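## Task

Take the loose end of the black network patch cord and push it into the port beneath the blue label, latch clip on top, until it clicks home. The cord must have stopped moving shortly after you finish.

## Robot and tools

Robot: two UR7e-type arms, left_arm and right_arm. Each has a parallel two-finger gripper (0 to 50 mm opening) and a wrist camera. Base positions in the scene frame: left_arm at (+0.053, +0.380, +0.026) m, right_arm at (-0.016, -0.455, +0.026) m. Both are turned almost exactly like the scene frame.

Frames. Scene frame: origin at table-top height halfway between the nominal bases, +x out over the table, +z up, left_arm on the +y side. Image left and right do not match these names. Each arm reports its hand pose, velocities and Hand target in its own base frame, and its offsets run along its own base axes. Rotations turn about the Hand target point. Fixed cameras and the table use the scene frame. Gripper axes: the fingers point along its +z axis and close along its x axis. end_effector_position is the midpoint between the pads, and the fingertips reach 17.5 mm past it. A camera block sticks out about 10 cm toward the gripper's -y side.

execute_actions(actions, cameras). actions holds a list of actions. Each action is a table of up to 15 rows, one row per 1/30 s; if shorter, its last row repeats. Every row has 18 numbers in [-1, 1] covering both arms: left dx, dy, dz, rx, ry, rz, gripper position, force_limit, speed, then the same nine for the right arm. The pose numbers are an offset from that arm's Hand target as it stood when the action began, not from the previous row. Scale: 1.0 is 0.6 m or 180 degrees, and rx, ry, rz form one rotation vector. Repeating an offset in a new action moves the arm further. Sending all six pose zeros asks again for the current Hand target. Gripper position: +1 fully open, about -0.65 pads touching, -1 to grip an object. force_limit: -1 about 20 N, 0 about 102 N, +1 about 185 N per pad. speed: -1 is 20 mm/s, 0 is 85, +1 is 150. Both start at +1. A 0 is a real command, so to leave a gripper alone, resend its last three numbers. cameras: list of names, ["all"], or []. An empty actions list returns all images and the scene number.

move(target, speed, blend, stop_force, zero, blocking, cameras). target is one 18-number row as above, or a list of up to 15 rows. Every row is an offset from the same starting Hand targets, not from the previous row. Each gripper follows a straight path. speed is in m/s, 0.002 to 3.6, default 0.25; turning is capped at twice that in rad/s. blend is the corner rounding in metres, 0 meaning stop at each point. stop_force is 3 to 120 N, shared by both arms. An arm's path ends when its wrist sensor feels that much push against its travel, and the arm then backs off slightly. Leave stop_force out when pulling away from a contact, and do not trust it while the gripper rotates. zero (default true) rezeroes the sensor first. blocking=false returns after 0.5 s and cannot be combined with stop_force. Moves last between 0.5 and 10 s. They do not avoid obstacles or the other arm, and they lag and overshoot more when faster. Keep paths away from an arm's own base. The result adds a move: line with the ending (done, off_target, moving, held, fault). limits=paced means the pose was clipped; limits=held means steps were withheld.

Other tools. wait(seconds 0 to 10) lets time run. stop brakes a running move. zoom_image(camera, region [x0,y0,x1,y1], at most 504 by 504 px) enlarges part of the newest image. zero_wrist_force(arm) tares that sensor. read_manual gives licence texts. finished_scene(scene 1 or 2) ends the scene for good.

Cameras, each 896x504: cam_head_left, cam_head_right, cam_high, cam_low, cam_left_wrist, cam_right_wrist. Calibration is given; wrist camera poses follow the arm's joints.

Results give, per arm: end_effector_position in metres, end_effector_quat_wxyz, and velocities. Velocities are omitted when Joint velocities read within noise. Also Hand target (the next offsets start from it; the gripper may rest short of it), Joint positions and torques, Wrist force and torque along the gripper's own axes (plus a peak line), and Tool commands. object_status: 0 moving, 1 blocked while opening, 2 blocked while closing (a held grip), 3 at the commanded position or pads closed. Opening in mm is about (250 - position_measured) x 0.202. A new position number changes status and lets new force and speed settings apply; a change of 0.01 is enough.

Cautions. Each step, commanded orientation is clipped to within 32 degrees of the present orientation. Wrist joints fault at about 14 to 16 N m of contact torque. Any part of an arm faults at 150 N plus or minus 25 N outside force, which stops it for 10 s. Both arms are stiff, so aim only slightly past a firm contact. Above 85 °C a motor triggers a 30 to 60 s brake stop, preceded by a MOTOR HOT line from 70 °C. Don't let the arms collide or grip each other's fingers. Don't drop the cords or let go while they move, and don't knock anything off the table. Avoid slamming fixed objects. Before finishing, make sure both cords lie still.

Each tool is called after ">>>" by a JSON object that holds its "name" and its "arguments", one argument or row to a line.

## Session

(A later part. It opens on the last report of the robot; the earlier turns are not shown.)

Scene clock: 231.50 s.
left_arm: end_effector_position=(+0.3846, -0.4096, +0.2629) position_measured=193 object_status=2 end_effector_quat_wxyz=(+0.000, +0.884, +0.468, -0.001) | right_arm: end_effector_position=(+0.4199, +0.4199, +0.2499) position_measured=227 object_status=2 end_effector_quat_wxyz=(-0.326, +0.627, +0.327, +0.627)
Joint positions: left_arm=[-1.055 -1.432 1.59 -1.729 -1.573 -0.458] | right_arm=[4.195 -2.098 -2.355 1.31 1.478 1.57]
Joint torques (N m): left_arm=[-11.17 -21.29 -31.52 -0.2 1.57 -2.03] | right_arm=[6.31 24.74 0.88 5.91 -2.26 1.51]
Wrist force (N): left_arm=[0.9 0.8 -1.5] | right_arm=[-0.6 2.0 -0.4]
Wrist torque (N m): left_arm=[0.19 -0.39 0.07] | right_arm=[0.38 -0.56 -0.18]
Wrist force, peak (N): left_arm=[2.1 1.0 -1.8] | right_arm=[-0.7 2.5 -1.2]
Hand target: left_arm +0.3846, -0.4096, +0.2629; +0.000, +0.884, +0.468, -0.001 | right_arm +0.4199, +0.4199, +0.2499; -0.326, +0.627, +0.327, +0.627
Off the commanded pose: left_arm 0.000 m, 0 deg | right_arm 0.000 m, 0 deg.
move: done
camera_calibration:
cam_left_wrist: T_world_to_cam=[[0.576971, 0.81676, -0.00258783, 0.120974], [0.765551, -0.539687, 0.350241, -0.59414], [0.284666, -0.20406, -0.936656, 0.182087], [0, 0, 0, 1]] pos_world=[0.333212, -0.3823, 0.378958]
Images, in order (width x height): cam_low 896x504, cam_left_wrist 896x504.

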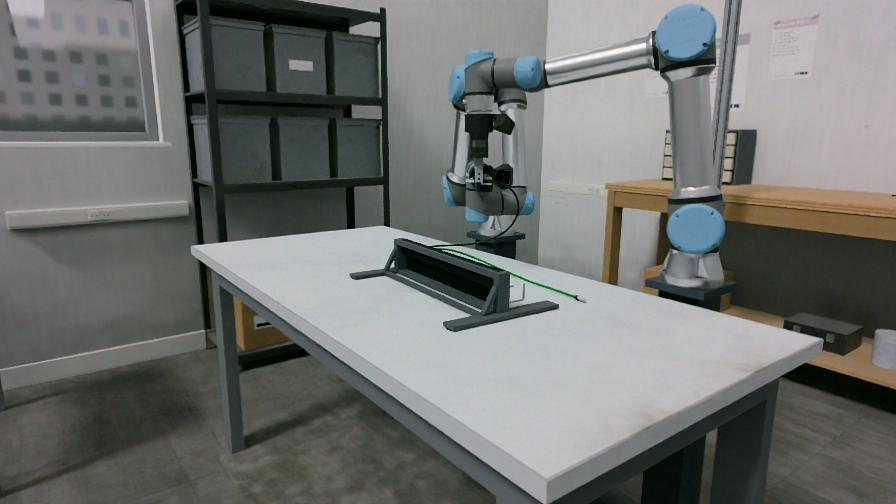

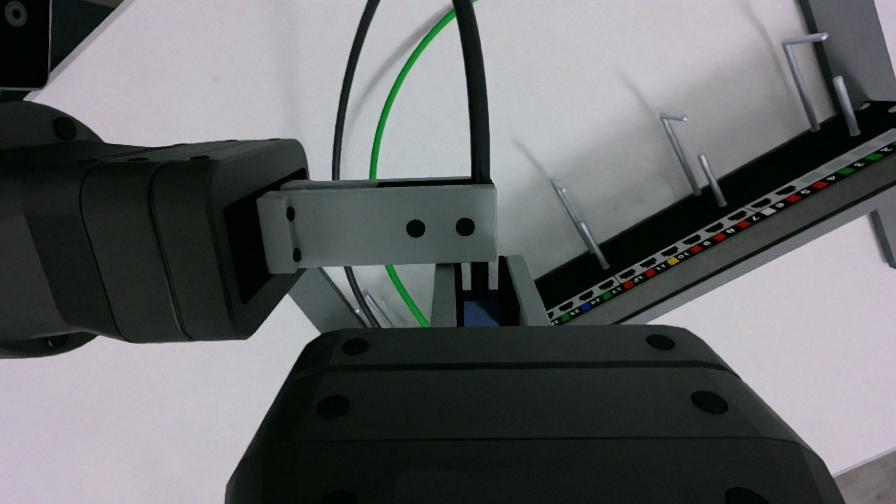

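>>> {"name": "move", "arguments": {
  "target": [
    [0,0,0,0,0,0,-1,-0.6,-1,0,0,0,0,0,0,-0.15,-0.6,-1],
    [0,0,0,0,0,0,-1,-0.6,-1,-0.14,-0.2,0,0,0,0,-0.15,-0.6,-1]
  ],
  "speed": 0.12,
  "cameras": ["cam_right_wrist","cam_head_right","cam_left_wrist","cam_low"]
}}

>>> {"name": "zoom_image", "arguments": {
  "camera": "cam_low",
  "region": [440, 150, 520, 230]
}}

>>> {"name": "zoom_image", "arguments": {
  "camera": "cam_right_wrist",
  "region": [400, 120, 700, 330]
}}

Scene clock: 239.47 s.
left_arm: end_effector_position=(+0.3846, -0.4096, +0.2629) position_measured=193 object_status=2 end_effector_quat_wxyz=(+0.000, +0.884, +0.468, -0.001) | right_arm: end_effector_position=(+0.3500, +0.3193, +0.2503) position_measured=175 object_status=3 end_effector_quat_wxyz=(-0.326, +0.628, +0.328, +0.626)
Joint positions: left_arm=[-1.055 -1.432 1.59 -1.729 -1.573 -0.458] | right_arm=[4.252 -2.03 -2.691 1.577 1.423 1.57]
Joint torques (N m): left_arm=[-1.77 -22.73 -25.21 -0.79 1.63 -2.03] | right_arm=[-7.29 25.33 9.61 -0.34 1.67 0.68]
Wrist force (N): left_arm=[1.9 0.6 -1.3] | right_arm=[-0.9 2.0 -0.9]
Wrist torque (N m): left_arm=[0.16 -0.41 0.06] | right_arm=[0.36 -0.46 -0.15]
Wrist force, peak (N): left_arm=[2.4 0.3 -2.2] | right_arm=[-0.8 2.2 -4.9]
Hand target: left_arm +0.3846, -0.4096, +0.2629; +0.000, +0.884, +0.468, -0.001 | right_arm +0.3501, +0.3194, +0.2502; -0.326, +0.628, +0.328, +0.626 (not the last commanded pose)
Off the commanded pose: left_arm 0.000 m, 0 deg | right_arm 0.024 m, 0 deg.
move: held (right_arm; a check stopped the path); limits=held
pose unreachable (right arm): on one or more control steps of this call, first in action 0 (counted from 0), this arm could not follow its commanded pose, so it was not sent that pose on those steps. It may still have moved: this result reports where it is.
cause: moving toward the commanded pose would bring two parts of the arm too close to each other (joints 3 (elbow) to 5 (wrist 2) lie between them).
camera_calibration:
cam_left_wrist: T_world_to_cam=[[0.576971, 0.81676, -0.00258783, 0.120974], [0.765551, -0.539687, 0.350241, -0.59414], [0.284666, -0.20406, -0.936656, 0.182087], [0, 0, 0, 1]] pos_world=[0.333212, -0.3823, 0.378958]
cam_right_wrist: T_world_to_cam=[[0.0112745, 0.0145845, 0.99983, -0.248014], [0.56848, -0.822678, 0.00558995, 0.0772926], [0.82262, 0.56832, -0.0175663, -0.334801], [0, 0, 0, 1]] pos_world=[0.234271, 0.257478, 0.241658]
Images, in order (width x height): cam_head_right 896x504, cam_low 896x504, cam_left_wrist 896x504, cam_right_wrist 896x504.

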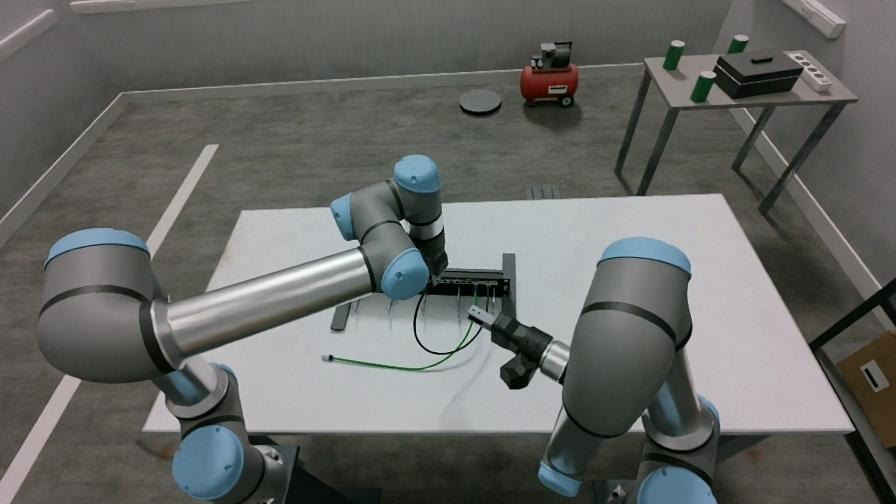

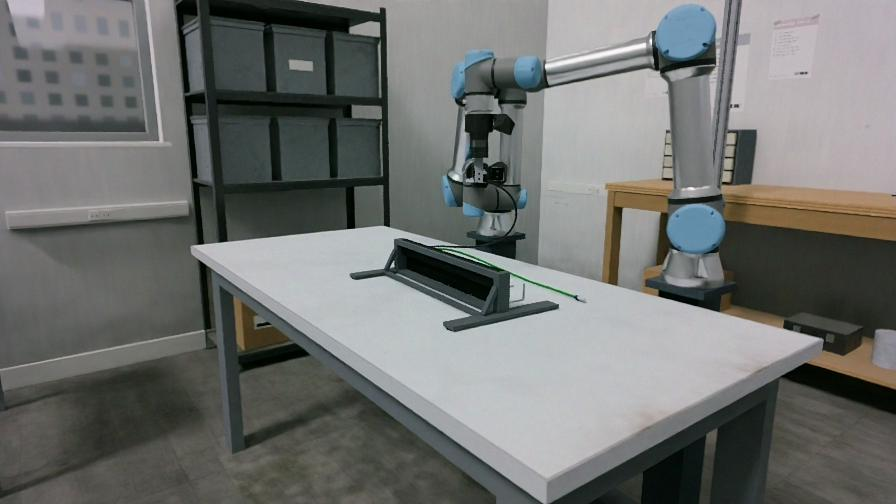

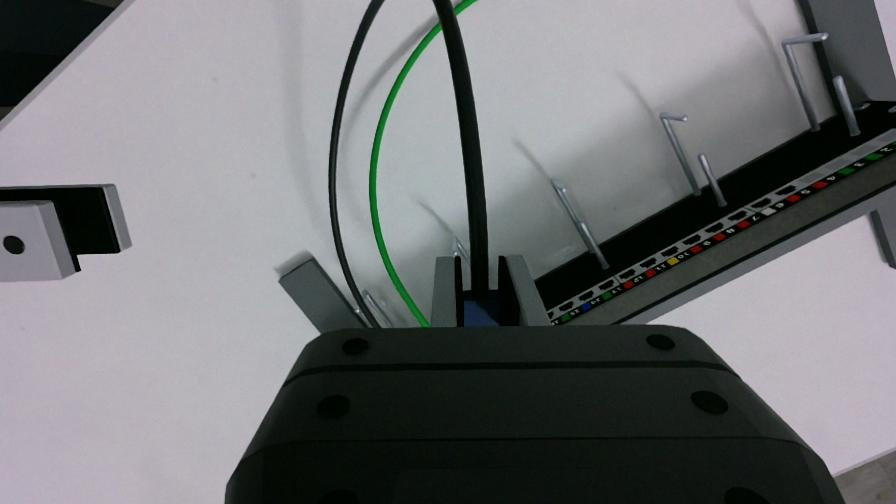

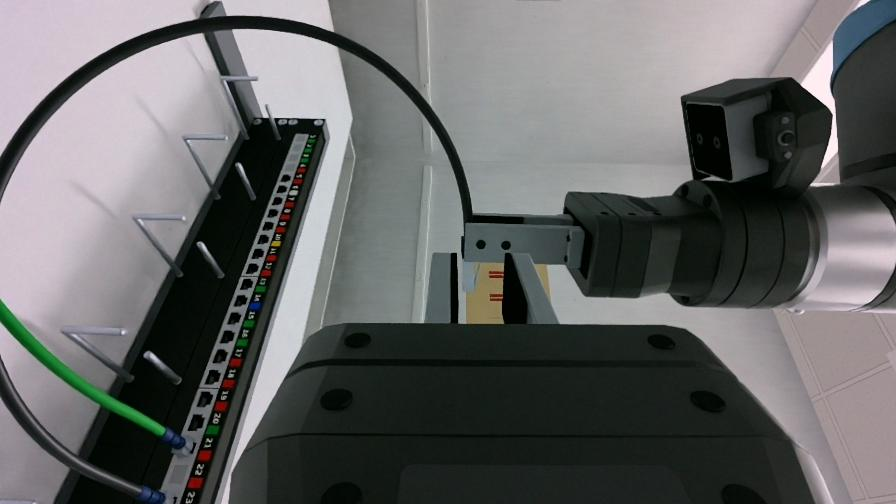

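Scaled by 6.300 from the camera's 896x504 image, which has a finer 1280x720 frame.

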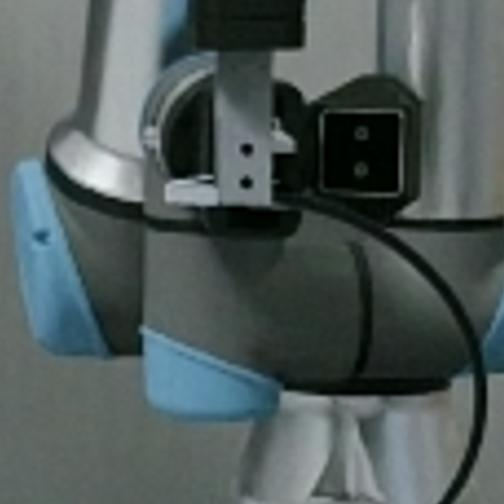

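Scaled by 1.680 from the camera's 896x504 image, which has a finer 1280x720 frame.

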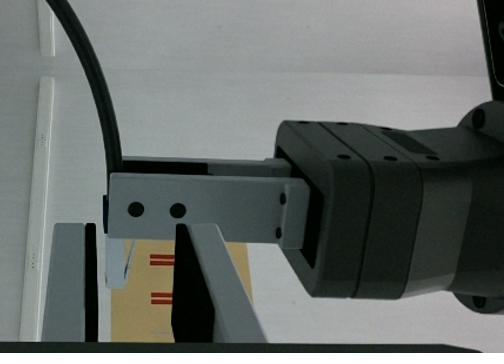

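>>> {"name": "move", "arguments": {
  "target": [0.085,0.034,-0.287,0,0,0.183,-1,-0.6,-1,0,0,0,0,0,0,-0.15,-0.6,-1],
  "speed": 0.15,
  "cameras": ["all"]
}}

>>> {"name": "zoom_image", "arguments": {
  "camera": "cam_right_wrist",
  "region": [120, 120, 400, 320]
}}

>>> {"name": "zoom_image", "arguments": {
  "camera": "cam_left_wrist",
  "region": [360, 160, 600, 340]
}}

>>> {"name": "zoom_image", "arguments": {
  "camera": "cam_high",
  "region": [380, 180, 520, 300]
}}

Scene clock: 256.07 s.
left_arm: end_effector_position=(+0.4355, -0.3892, +0.0908) position_measured=193 object_status=2 end_effector_quat_wxyz=(+0.001, +0.715, +0.699, -0.001) | right_arm: end_effector_position=(+0.3501, +0.3194, +0.2502) position_measured=175 object_status=3 end_effector_quat_wxyz=(-0.326, +0.628, +0.328, +0.626)
Joint positions: left_arm=[-0.959 -1.235 1.812 -2.15 -1.572 -0.936] | right_arm=[4.252 -2.03 -2.691 1.577 1.423 1.57]
Joint torques (N m): left_arm=[11.64 -25.55 -14.27 -5.32 1.44 -2.21] | right_arm=[-7.4 16.74 10.46 -0.35 1.76 0.08]
Wrist force (N): left_arm=[2.2 0.6 -1.2] | right_arm=[-0.6 2.3 -0.9]
Wrist torque (N m): left_arm=[0.17 -0.45 0.08] | right_arm=[0.40 -0.51 -0.15]
Wrist force, peak (N): left_arm=[2.6 0.6 -1.7] | right_arm=[-1.0 2.3 -1.2]
Hand target: left_arm +0.4356, -0.3892, +0.0907; +0.001, +0.715, +0.699, -0.001 | right_arm +0.3501, +0.3194, +0.2502; -0.326, +0.628, +0.328, +0.626
Off the commanded pose: left_arm 0.000 m, 0 deg | right_arm 0.000 m, 0 deg.
move: done
camera_calibration:
cam_left_wrist: T_world_to_cam=[[0.0405598, 0.999174, -0.00254864, 0.379086], [0.935959, -0.0371006, 0.35015, -0.440479], [0.349766, -0.0165874, -0.93669, 0.0551495], [0, 0, 0, 1]] pos_world=[0.377605, -0.3942, 0.206858]
cam_right_wrist: T_world_to_cam=[[0.0112745, 0.0145845, 0.99983, -0.248015], [0.56848, -0.822678, 0.00558995, 0.0773748], [0.82262, 0.56832, -0.0175663, -0.334858], [0, 0, 0, 1]] pos_world=[0.234271, 0.257578, 0.241658]

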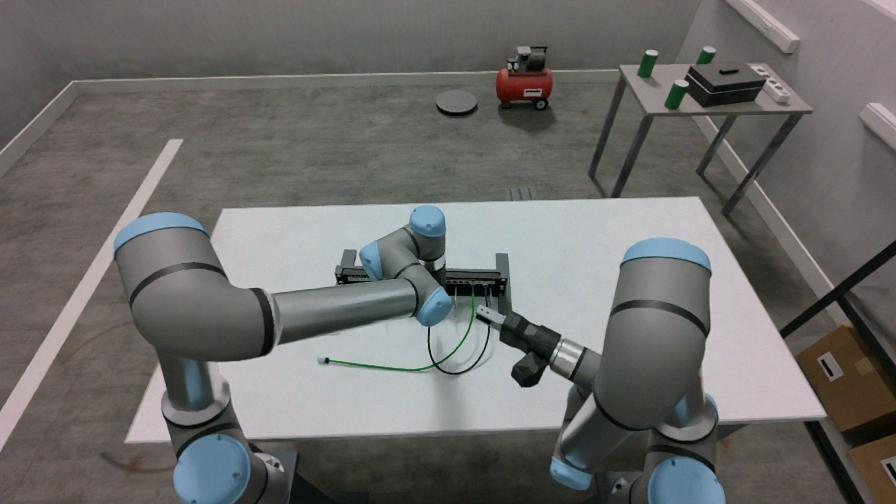

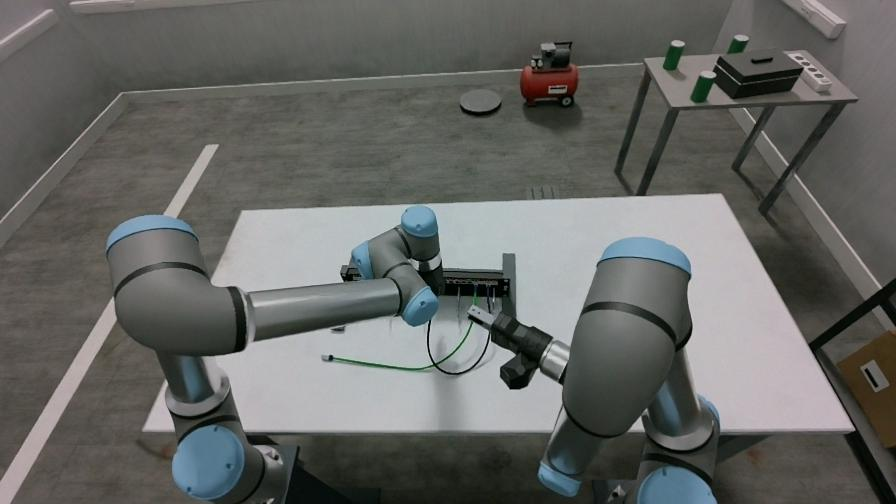

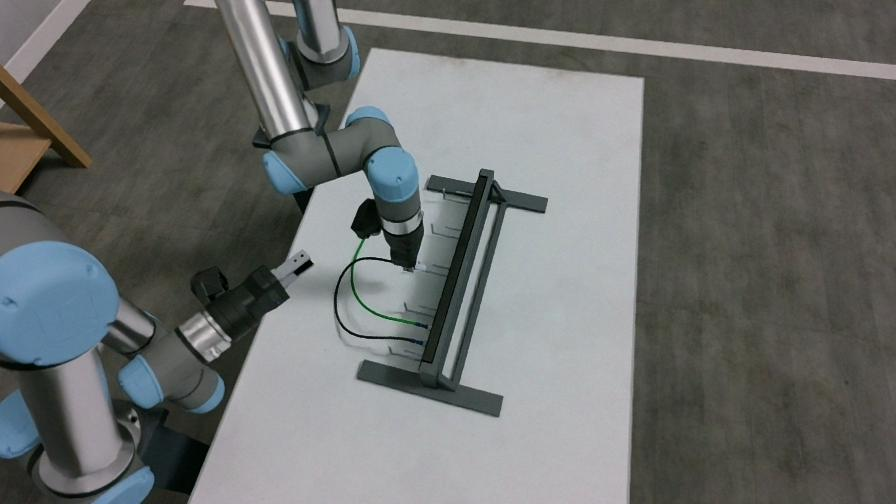

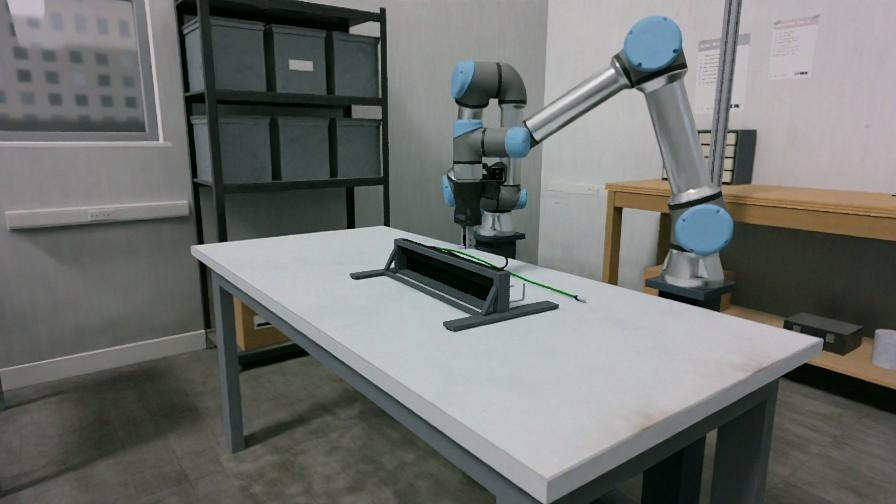

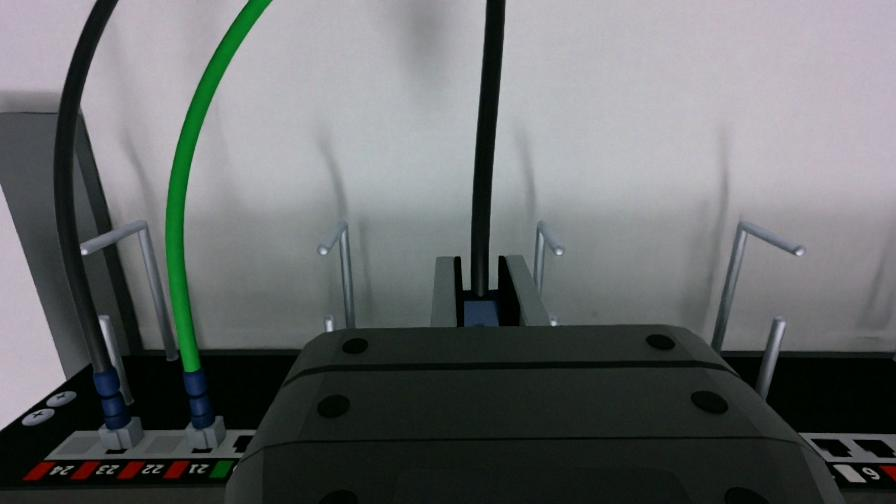

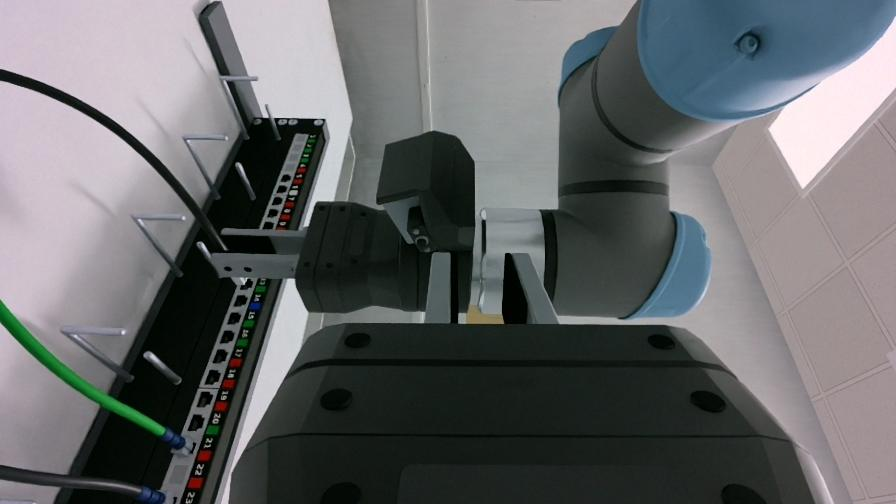

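Scaled by 1.800 from the camera's 896x504 image, which has a finer 1280x720 frame.

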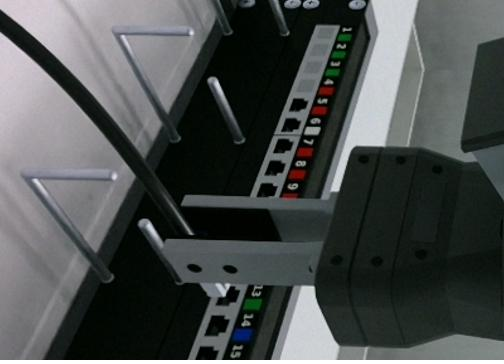

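Scaled by 2.100 from the camera's 896x504 image, which has a finer 1280x720 frame.

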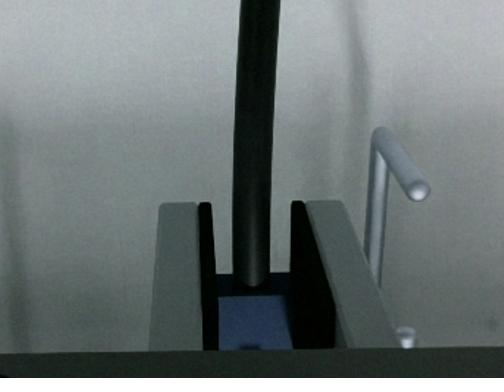

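Scaled by 3.600 from the camera's 896x504 image, which has a finer 1280x720 frame.

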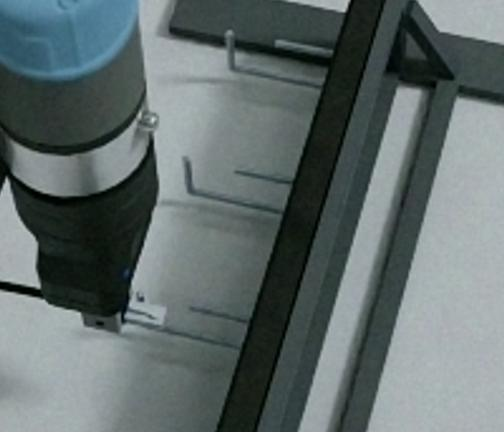

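>>> {"name": "move", "arguments": {
  "target": [0.05,0.0107,-0.0267,0,0,0,-1,-0.6,-1,0,0,0,0,0,0,-0.15,-0.6,-1],
  "speed": 0.05,
  "cameras": ["cam_right_wrist","cam_left_wrist","cam_head_right","cam_head_left"]
}}

>>> {"name": "zoom_image", "arguments": {
  "camera": "cam_right_wrist",
  "region": [180, 220, 300, 340]
}}

>>> {"name": "zoom_image", "arguments": {
  "camera": "cam_head_right",
  "region": [400, 240, 500, 310]
}}

>>> {"name": "zoom_image", "arguments": {
  "camera": "cam_head_left",
  "region": [400, 240, 500, 310]
}}

Scene clock: 281.73 s.
left_arm: end_effector_position=(+0.4654, -0.3828, +0.0748) position_measured=193 object_status=2 end_effector_quat_wxyz=(+0.001, +0.715, +0.699, -0.001) | right_arm: end_effector_position=(+0.3501, +0.3194, +0.2502) position_measured=175 object_status=3 end_effector_quat_wxyz=(-0.326, +0.628, +0.328, +0.626)
Joint positions: left_arm=[-0.911 -1.175 1.774 -2.171 -1.572 -0.888] | right_arm=[4.252 -2.03 -2.691 1.577 1.423 1.57]
Joint torques (N m): left_arm=[12.79 -30.12 -28.3 -5.68 -1.87 2.75] | right_arm=[-7.06 16.99 9.86 -0.36 1.67 0.26]
Wrist force (N): left_arm=[2.1 0.5 -1.5] | right_arm=[-0.8 2.2 -1.0]
Wrist torque (N m): left_arm=[0.15 -0.44 0.01] | right_arm=[0.38 -0.48 -0.15]
Wrist force, peak (N): left_arm=[2.4 0.6 -1.6] | right_arm=[-0.9 2.1 -1.4]
Hand target: left_arm +0.4656, -0.3828, +0.0747; +0.001, +0.715, +0.699, -0.001 | right_arm +0.3501, +0.3194, +0.2502; -0.326, +0.628, +0.328, +0.626
Off the commanded pose: left_arm 0.000 m, 0 deg | right_arm 0.000 m, 0 deg.
move: done
camera_calibration:
cam_left_wrist: T_world_to_cam=[[0.0400194, 0.999196, -0.00252732, 0.371664], [0.935917, -0.0365989, 0.350315, -0.462315], [0.349941, -0.0163848, -0.936629, 0.0297486], [0, 0, 0, 1]] pos_world=[0.407404, -0.387797, 0.190759]
cam_right_wrist: T_world_to_cam=[[0.0112745, 0.0145845, 0.99983, -0.248015], [0.56848, -0.822678, 0.00558995, 0.0773748], [0.82262, 0.56832, -0.0175663, -0.334858], [0, 0, 0, 1]] pos_world=[0.234271, 0.257578, 0.241658]
Images, in order (width x height): cam_head_left 896x504, cam_head_right 896x504, cam_left_wrist 896x504, cam_right_wrist 896x504.

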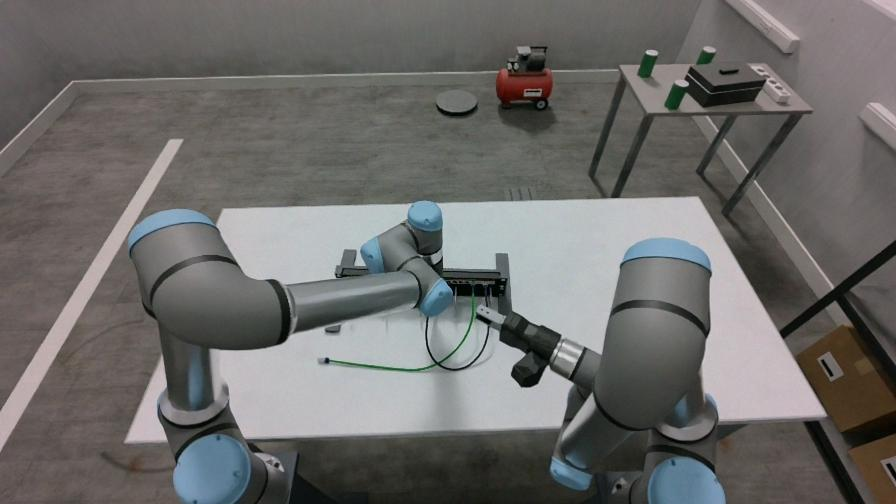

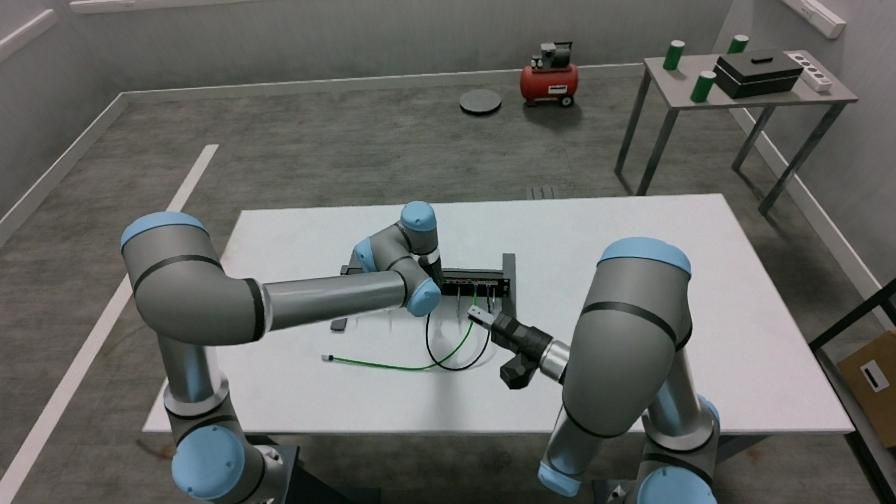

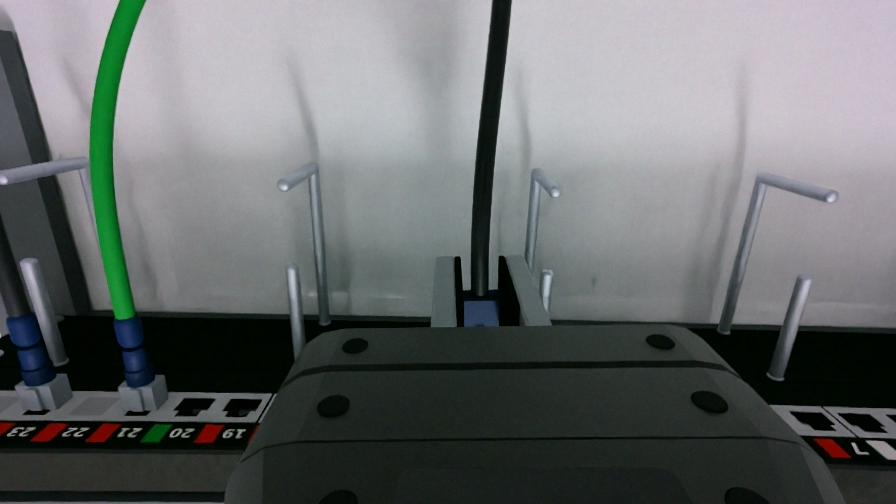

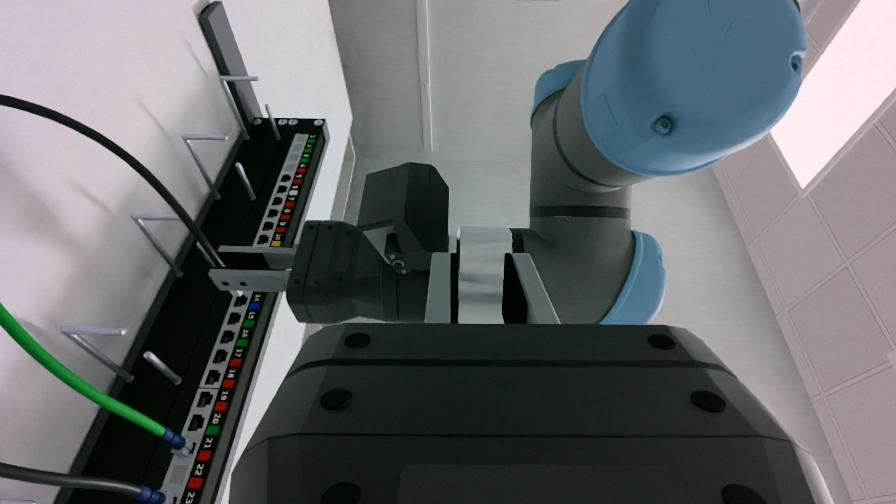

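Scaled by 4.200 from the camera's 896x504 image, which has a finer 1280x720 frame.

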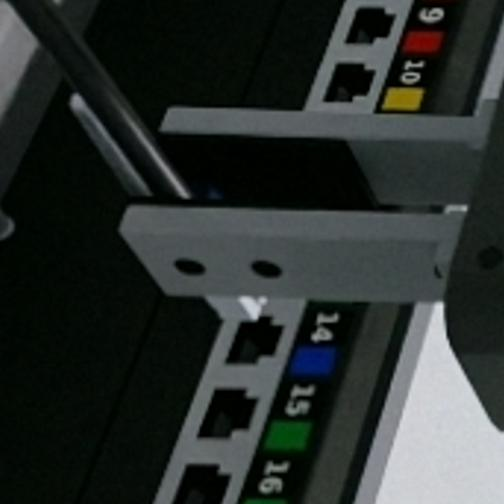

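Scaled by 5.040 from the camera's 896x504 image, which has a finer 1280x720 frame.

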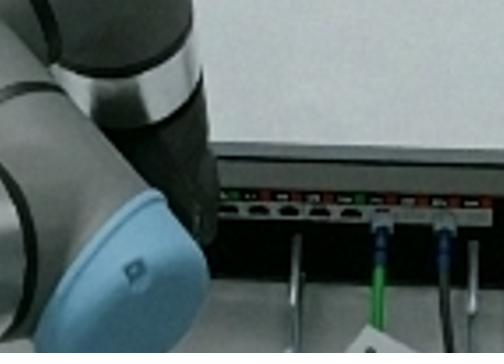

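Scaled by 5.040 from the camera's 896x504 image, which has a finer 1280x720 frame.

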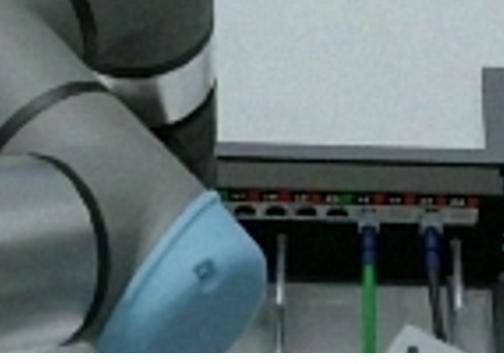

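>>> {"name": "move", "arguments": {
  "target": [0.0142,0.0022,-0.007,0,0,0,-1,-0.6,-1,0,0,0,0,0,0,-0.15,-0.6,-1],
  "speed": 0.03,
  "cameras": ["cam_right_wrist","cam_left_wrist"]
}}

>>> {"name": "zoom_image", "arguments": {
  "camera": "cam_right_wrist",
  "region": [200, 250, 280, 330]
}}

>>> {"name": "zoom_image", "arguments": {
  "camera": "cam_left_wrist",
  "region": [420, 230, 560, 340]
}}

Scene clock: 294.97 s.
left_arm: end_effector_position=(+0.4740, -0.3815, +0.0705) position_measured=193 object_status=2 end_effector_quat_wxyz=(+0.001, +0.715, +0.699, -0.001) | right_arm: end_effector_position=(+0.3501, +0.3194, +0.2502) position_measured=175 object_status=3 end_effector_quat_wxyz=(-0.326, +0.628, +0.328, +0.626)
Joint positions: left_arm=[-0.898 -1.158 1.761 -2.175 -1.572 -0.875] | right_arm=[4.252 -2.03 -2.691 1.577 1.423 1.57]
Joint torques (N m): left_arm=[12.64 -28.03 -28.09 -5.5 -1.87 2.54] | right_arm=[-7.21 17.2 9.3 -0.27 1.72 0.42]
Wrist force (N): left_arm=[2.1 0.2 -1.4] | right_arm=[-0.8 2.0 -0.9]
Wrist torque (N m): left_arm=[0.10 -0.42 0.02] | right_arm=[0.36 -0.48 -0.15]
Wrist force, peak (N): left_arm=[2.5 0.7 -1.8] | right_arm=[-0.8 2.5 -1.1]
Hand target: left_arm +0.4741, -0.3815, +0.0705; +0.001, +0.715, +0.699, -0.001 | right_arm +0.3501, +0.3194, +0.2502; -0.326, +0.628, +0.328, +0.626
Off the commanded pose: left_arm 0.000 m, 0 deg | right_arm 0.000 m, 0 deg.
move: done
camera_calibration:
cam_left_wrist: T_world_to_cam=[[0.0400553, 0.999194, -0.00262498, 0.370013], [0.935948, -0.0365998, 0.350231, -0.468842], [0.349852, -0.0164854, -0.93666, 0.0228298], [0, 0, 0, 1]] pos_world=[0.416004, -0.386498, 0.186558]
cam_right_wrist: T_world_to_cam=[[0.0112745, 0.0145845, 0.99983, -0.248015], [0.56848, -0.822678, 0.00558995, 0.0773748], [0.82262, 0.56832, -0.0175663, -0.334858], [0, 0, 0, 1]] pos_world=[0.234271, 0.257578, 0.241658]
Images, in order (width x height): cam_left_wrist 896x504, cam_right_wrist 896x504.

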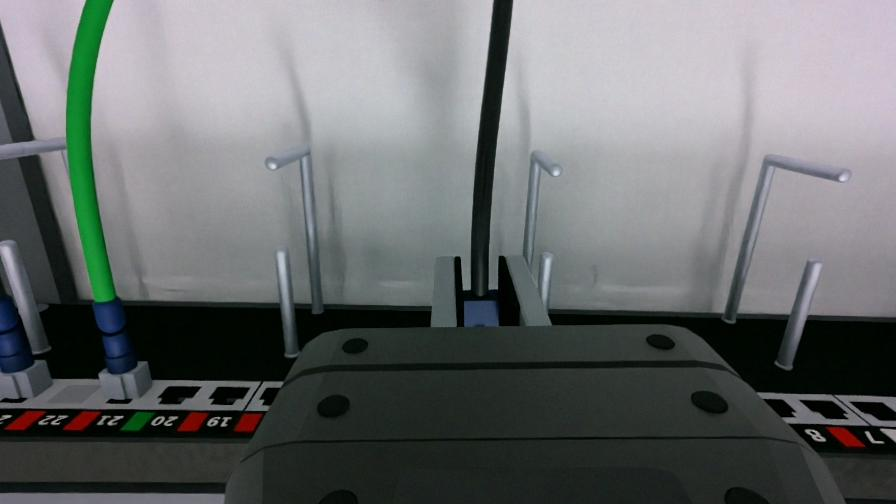

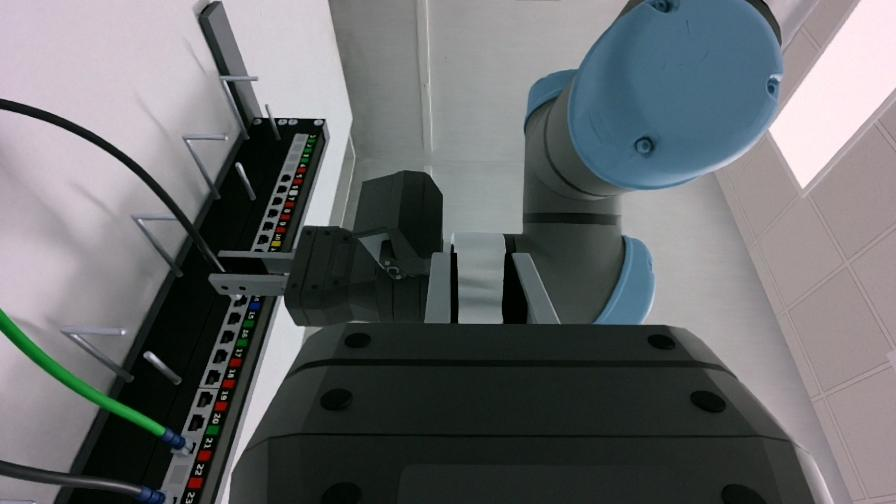

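Scaled by 6.300 from the camera's 896x504 image, which has a finer 1280x720 frame.

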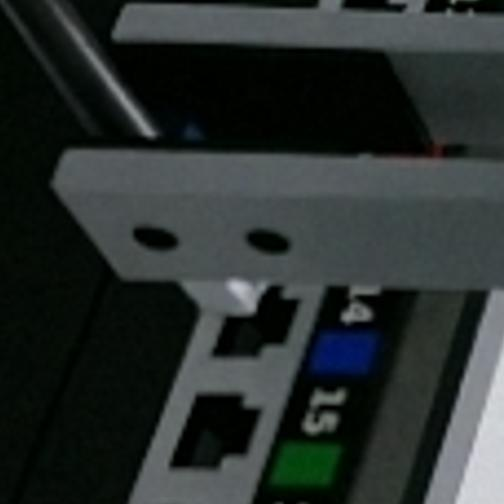

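Scaled by 3.600 from the camera's 896x504 image, which has a finer 1280x720 frame.

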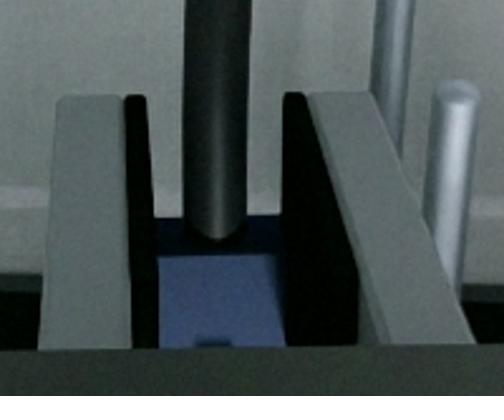

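>>> {"name": "move", "arguments": {
  "target": [0.0063,-0.0017,-0.0022,0,0,0,-1,-0.6,-1,0,0,0,0,0,0,-0.15,-0.6,-1],
  "speed": 0.01,
  "stop_force": 4,
  "cameras": ["cam_right_wrist","cam_left_wrist"]
}}

>>> {"name": "zoom_image", "arguments": {
  "camera": "cam_right_wrist",
  "region": [200, 260, 270, 330]
}}

Scene clock: 306.93 s.
left_arm: end_effector_position=(+0.4779, -0.3825, +0.0691) position_measured=193 object_status=2 end_effector_quat_wxyz=(+0.001, +0.715, +0.699, -0.001) | right_arm: end_effector_position=(+0.3501, +0.3194, +0.2502) position_measured=175 object_status=3 end_effector_quat_wxyz=(-0.326, +0.628, +0.328, +0.626)
Joint positions: left_arm=[-0.894 -1.149 1.751 -2.174 -1.572 -0.871] | right_arm=[4.252 -2.03 -2.691 1.577 1.423 1.57]
Joint torques (N m): left_arm=[11.4 -30.08 -28.58 -0.15 -1.72 2.65] | right_arm=[-6.88 17.27 9.52 -0.3 1.71 0.7]
Wrist force (N): left_arm=[2.1 0.5 -1.4] | right_arm=[-0.6 2.1 -0.7]
Wrist torque (N m): left_arm=[0.16 -0.44 0.01] | right_arm=[0.38 -0.50 -0.15]
Wrist force, peak (N): left_arm=[2.7 0.4 -1.7] | right_arm=[-0.7 2.4 -1.0]
Hand target: left_arm +0.4779, -0.3825, +0.0691; +0.001, +0.715, +0.699, -0.001 | right_arm +0.3501, +0.3194, +0.2502; -0.326, +0.628, +0.328, +0.626
Off the commanded pose: left_arm 0.000 m, 0 deg | right_arm 0.000 m, 0 deg.
move: done
camera_calibration:
cam_left_wrist: T_world_to_cam=[[0.0400553, 0.999194, -0.00262498, 0.370852], [0.935948, -0.0365998, 0.350231, -0.472039], [0.349852, -0.0164854, -0.93666, 0.0201375], [0, 0, 0, 1]] pos_world=[0.419904, -0.387498, 0.185158]
cam_right_wrist: T_world_to_cam=[[0.0112745, 0.0145845, 0.99983, -0.248015], [0.56848, -0.822678, 0.00558995, 0.0773748], [0.82262, 0.56832, -0.0175663, -0.334858], [0, 0, 0, 1]] pos_world=[0.234271, 0.257578, 0.241658]
Images, in order (width x height): cam_left_wrist 896x504, cam_right_wrist 896x504.

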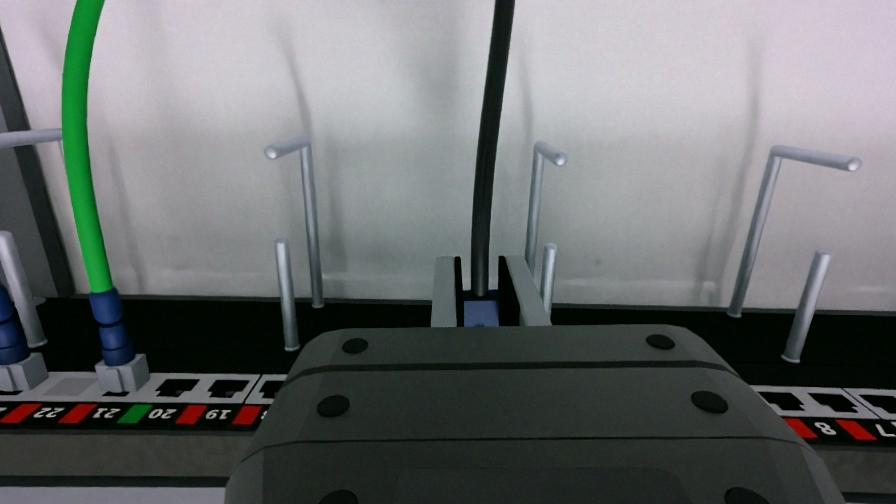

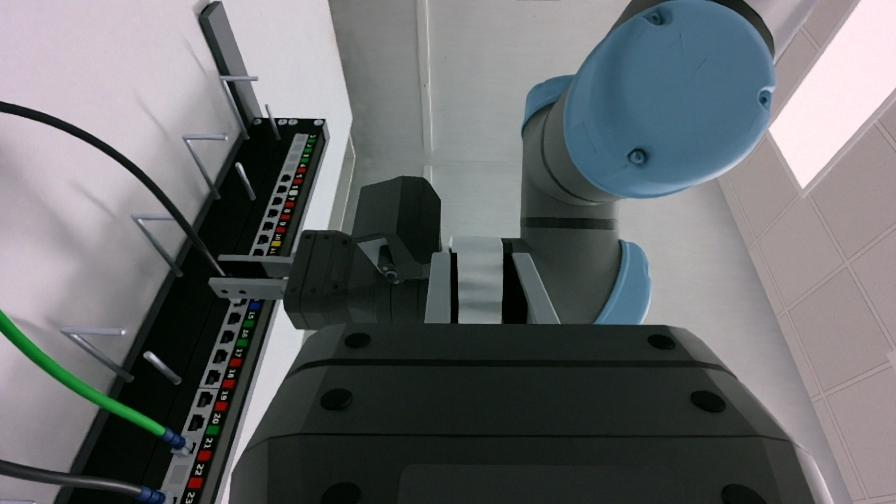

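Scaled by 7.200 from the camera's 896x504 image, which has a finer 1280x720 frame.

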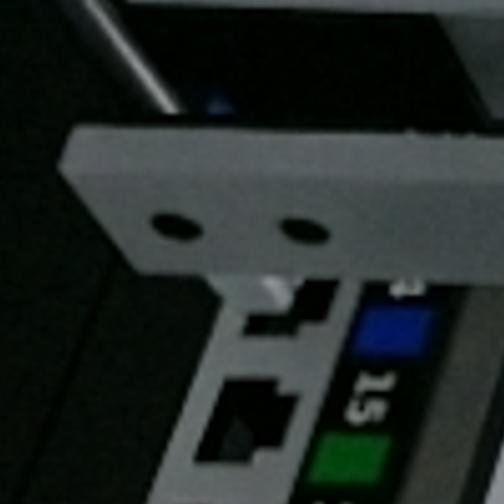

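>>> {"name": "move", "arguments": {
  "target": [
    [0,0,-0.0013,0,0,0,-1,-0.6,-1,0,0,0,0,0,0,-0.15,-0.6,-1],
    [0.0117,-0.0002,-0.0013,0,0,0,-1,-0.6,-1,0,0,0,0,0,0,-0.15,-0.6,-1]
  ],
  "speed": 0.006,
  "stop_force": 5,
  "cameras": ["cam_right_wrist","cam_left_wrist"]
}}

>>> {"name": "zoom_image", "arguments": {
  "camera": "cam_right_wrist",
  "region": [200, 260, 270, 330]
}}

Scene clock: 321.70 s.
left_arm: end_effector_position=(+0.4849, -0.3826, +0.0684) position_measured=193 object_status=2 end_effector_quat_wxyz=(+0.001, +0.715, +0.699, -0.001) | right_arm: end_effector_position=(+0.3501, +0.3194, +0.2502) position_measured=175 object_status=3 end_effector_quat_wxyz=(-0.326, +0.628, +0.328, +0.626)
Joint positions: left_arm=[-0.885 -1.136 1.734 -2.17 -1.572 -0.862] | right_arm=[4.252 -2.03 -2.691 1.577 1.423 1.57]
Joint torques (N m): left_arm=[12.62 -31.62 -28.01 -0.24 -1.74 2.74] | right_arm=[-7.19 16.77 9.73 -0.25 1.79 1.05]
Wrist force (N): left_arm=[1.0 -0.5 -1.7] | right_arm=[-0.8 2.2 -0.9]
Wrist torque (N m): left_arm=[0.14 -0.45 0.05] | right_arm=[0.38 -0.48 -0.14]
Wrist force, peak (N): left_arm=[2.3 0.6 -1.9] | right_arm=[-1.1 2.4 -1.0]
Hand target: left_arm +0.4849, -0.3826, +0.0684; +0.001, +0.715, +0.699, -0.001 | right_arm +0.3501, +0.3194, +0.2502; -0.326, +0.628, +0.328, +0.626
Off the commanded pose: left_arm 0.000 m, 0 deg | right_arm 0.000 m, 0 deg.
move: done
camera_calibration:
cam_left_wrist: T_world_to_cam=[[0.0400553, 0.999194, -0.00262498, 0.37067], [0.935948, -0.0365998, 0.350231, -0.478314], [0.349852, -0.0164854, -0.93666, 0.0169376], [0, 0, 0, 1]] pos_world=[0.426904, -0.387598, 0.184358]
cam_right_wrist: T_world_to_cam=[[0.0112745, 0.0145845, 0.99983, -0.248015], [0.56848, -0.822678, 0.00558995, 0.0773748], [0.82262, 0.56832, -0.0175663, -0.334858], [0, 0, 0, 1]] pos_world=[0.234271, 0.257578, 0.241658]
Images, in order (width x height): cam_left_wrist 896x504, cam_right_wrist 896x504.

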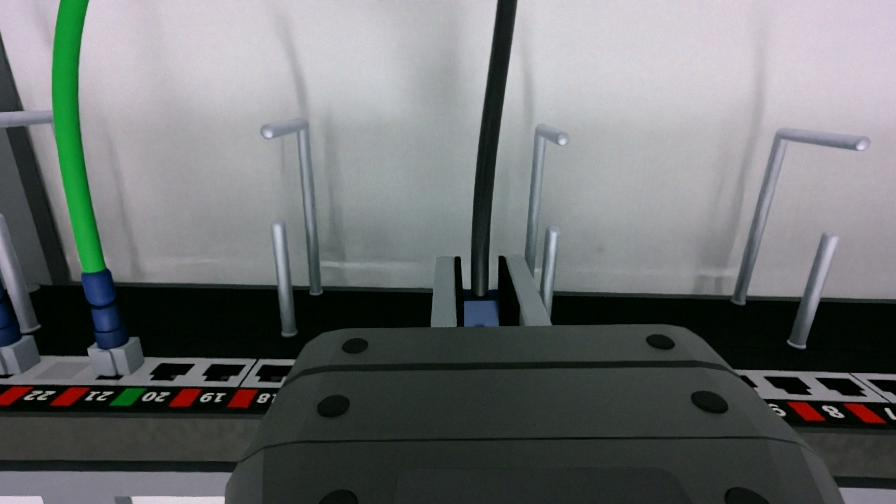

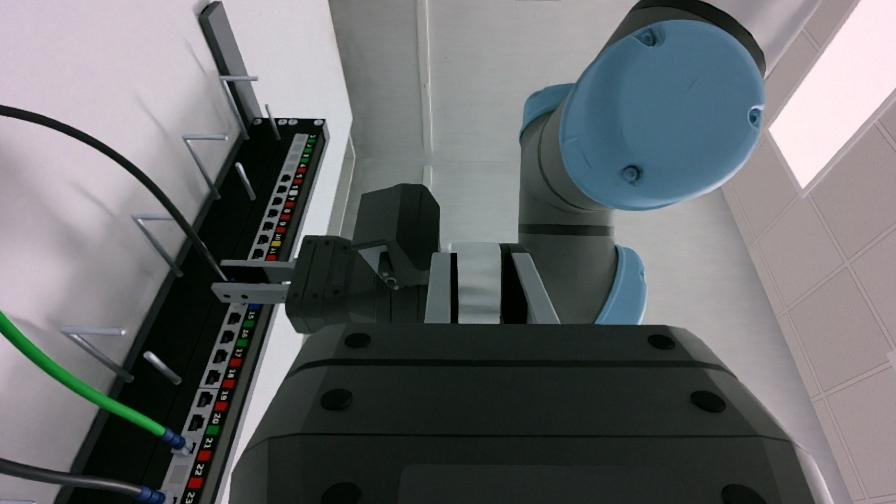

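Scaled by 7.200 from the camera's 896x504 image, which has a finer 1280x720 frame.

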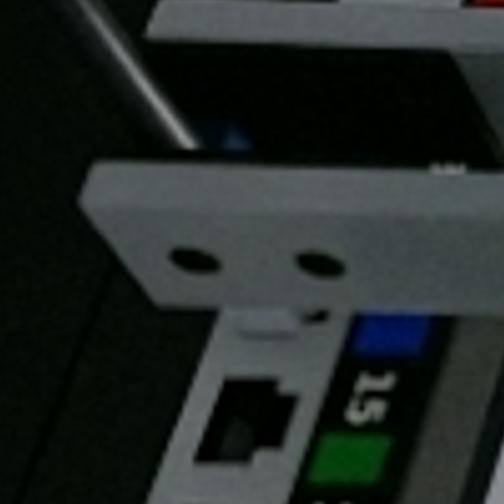

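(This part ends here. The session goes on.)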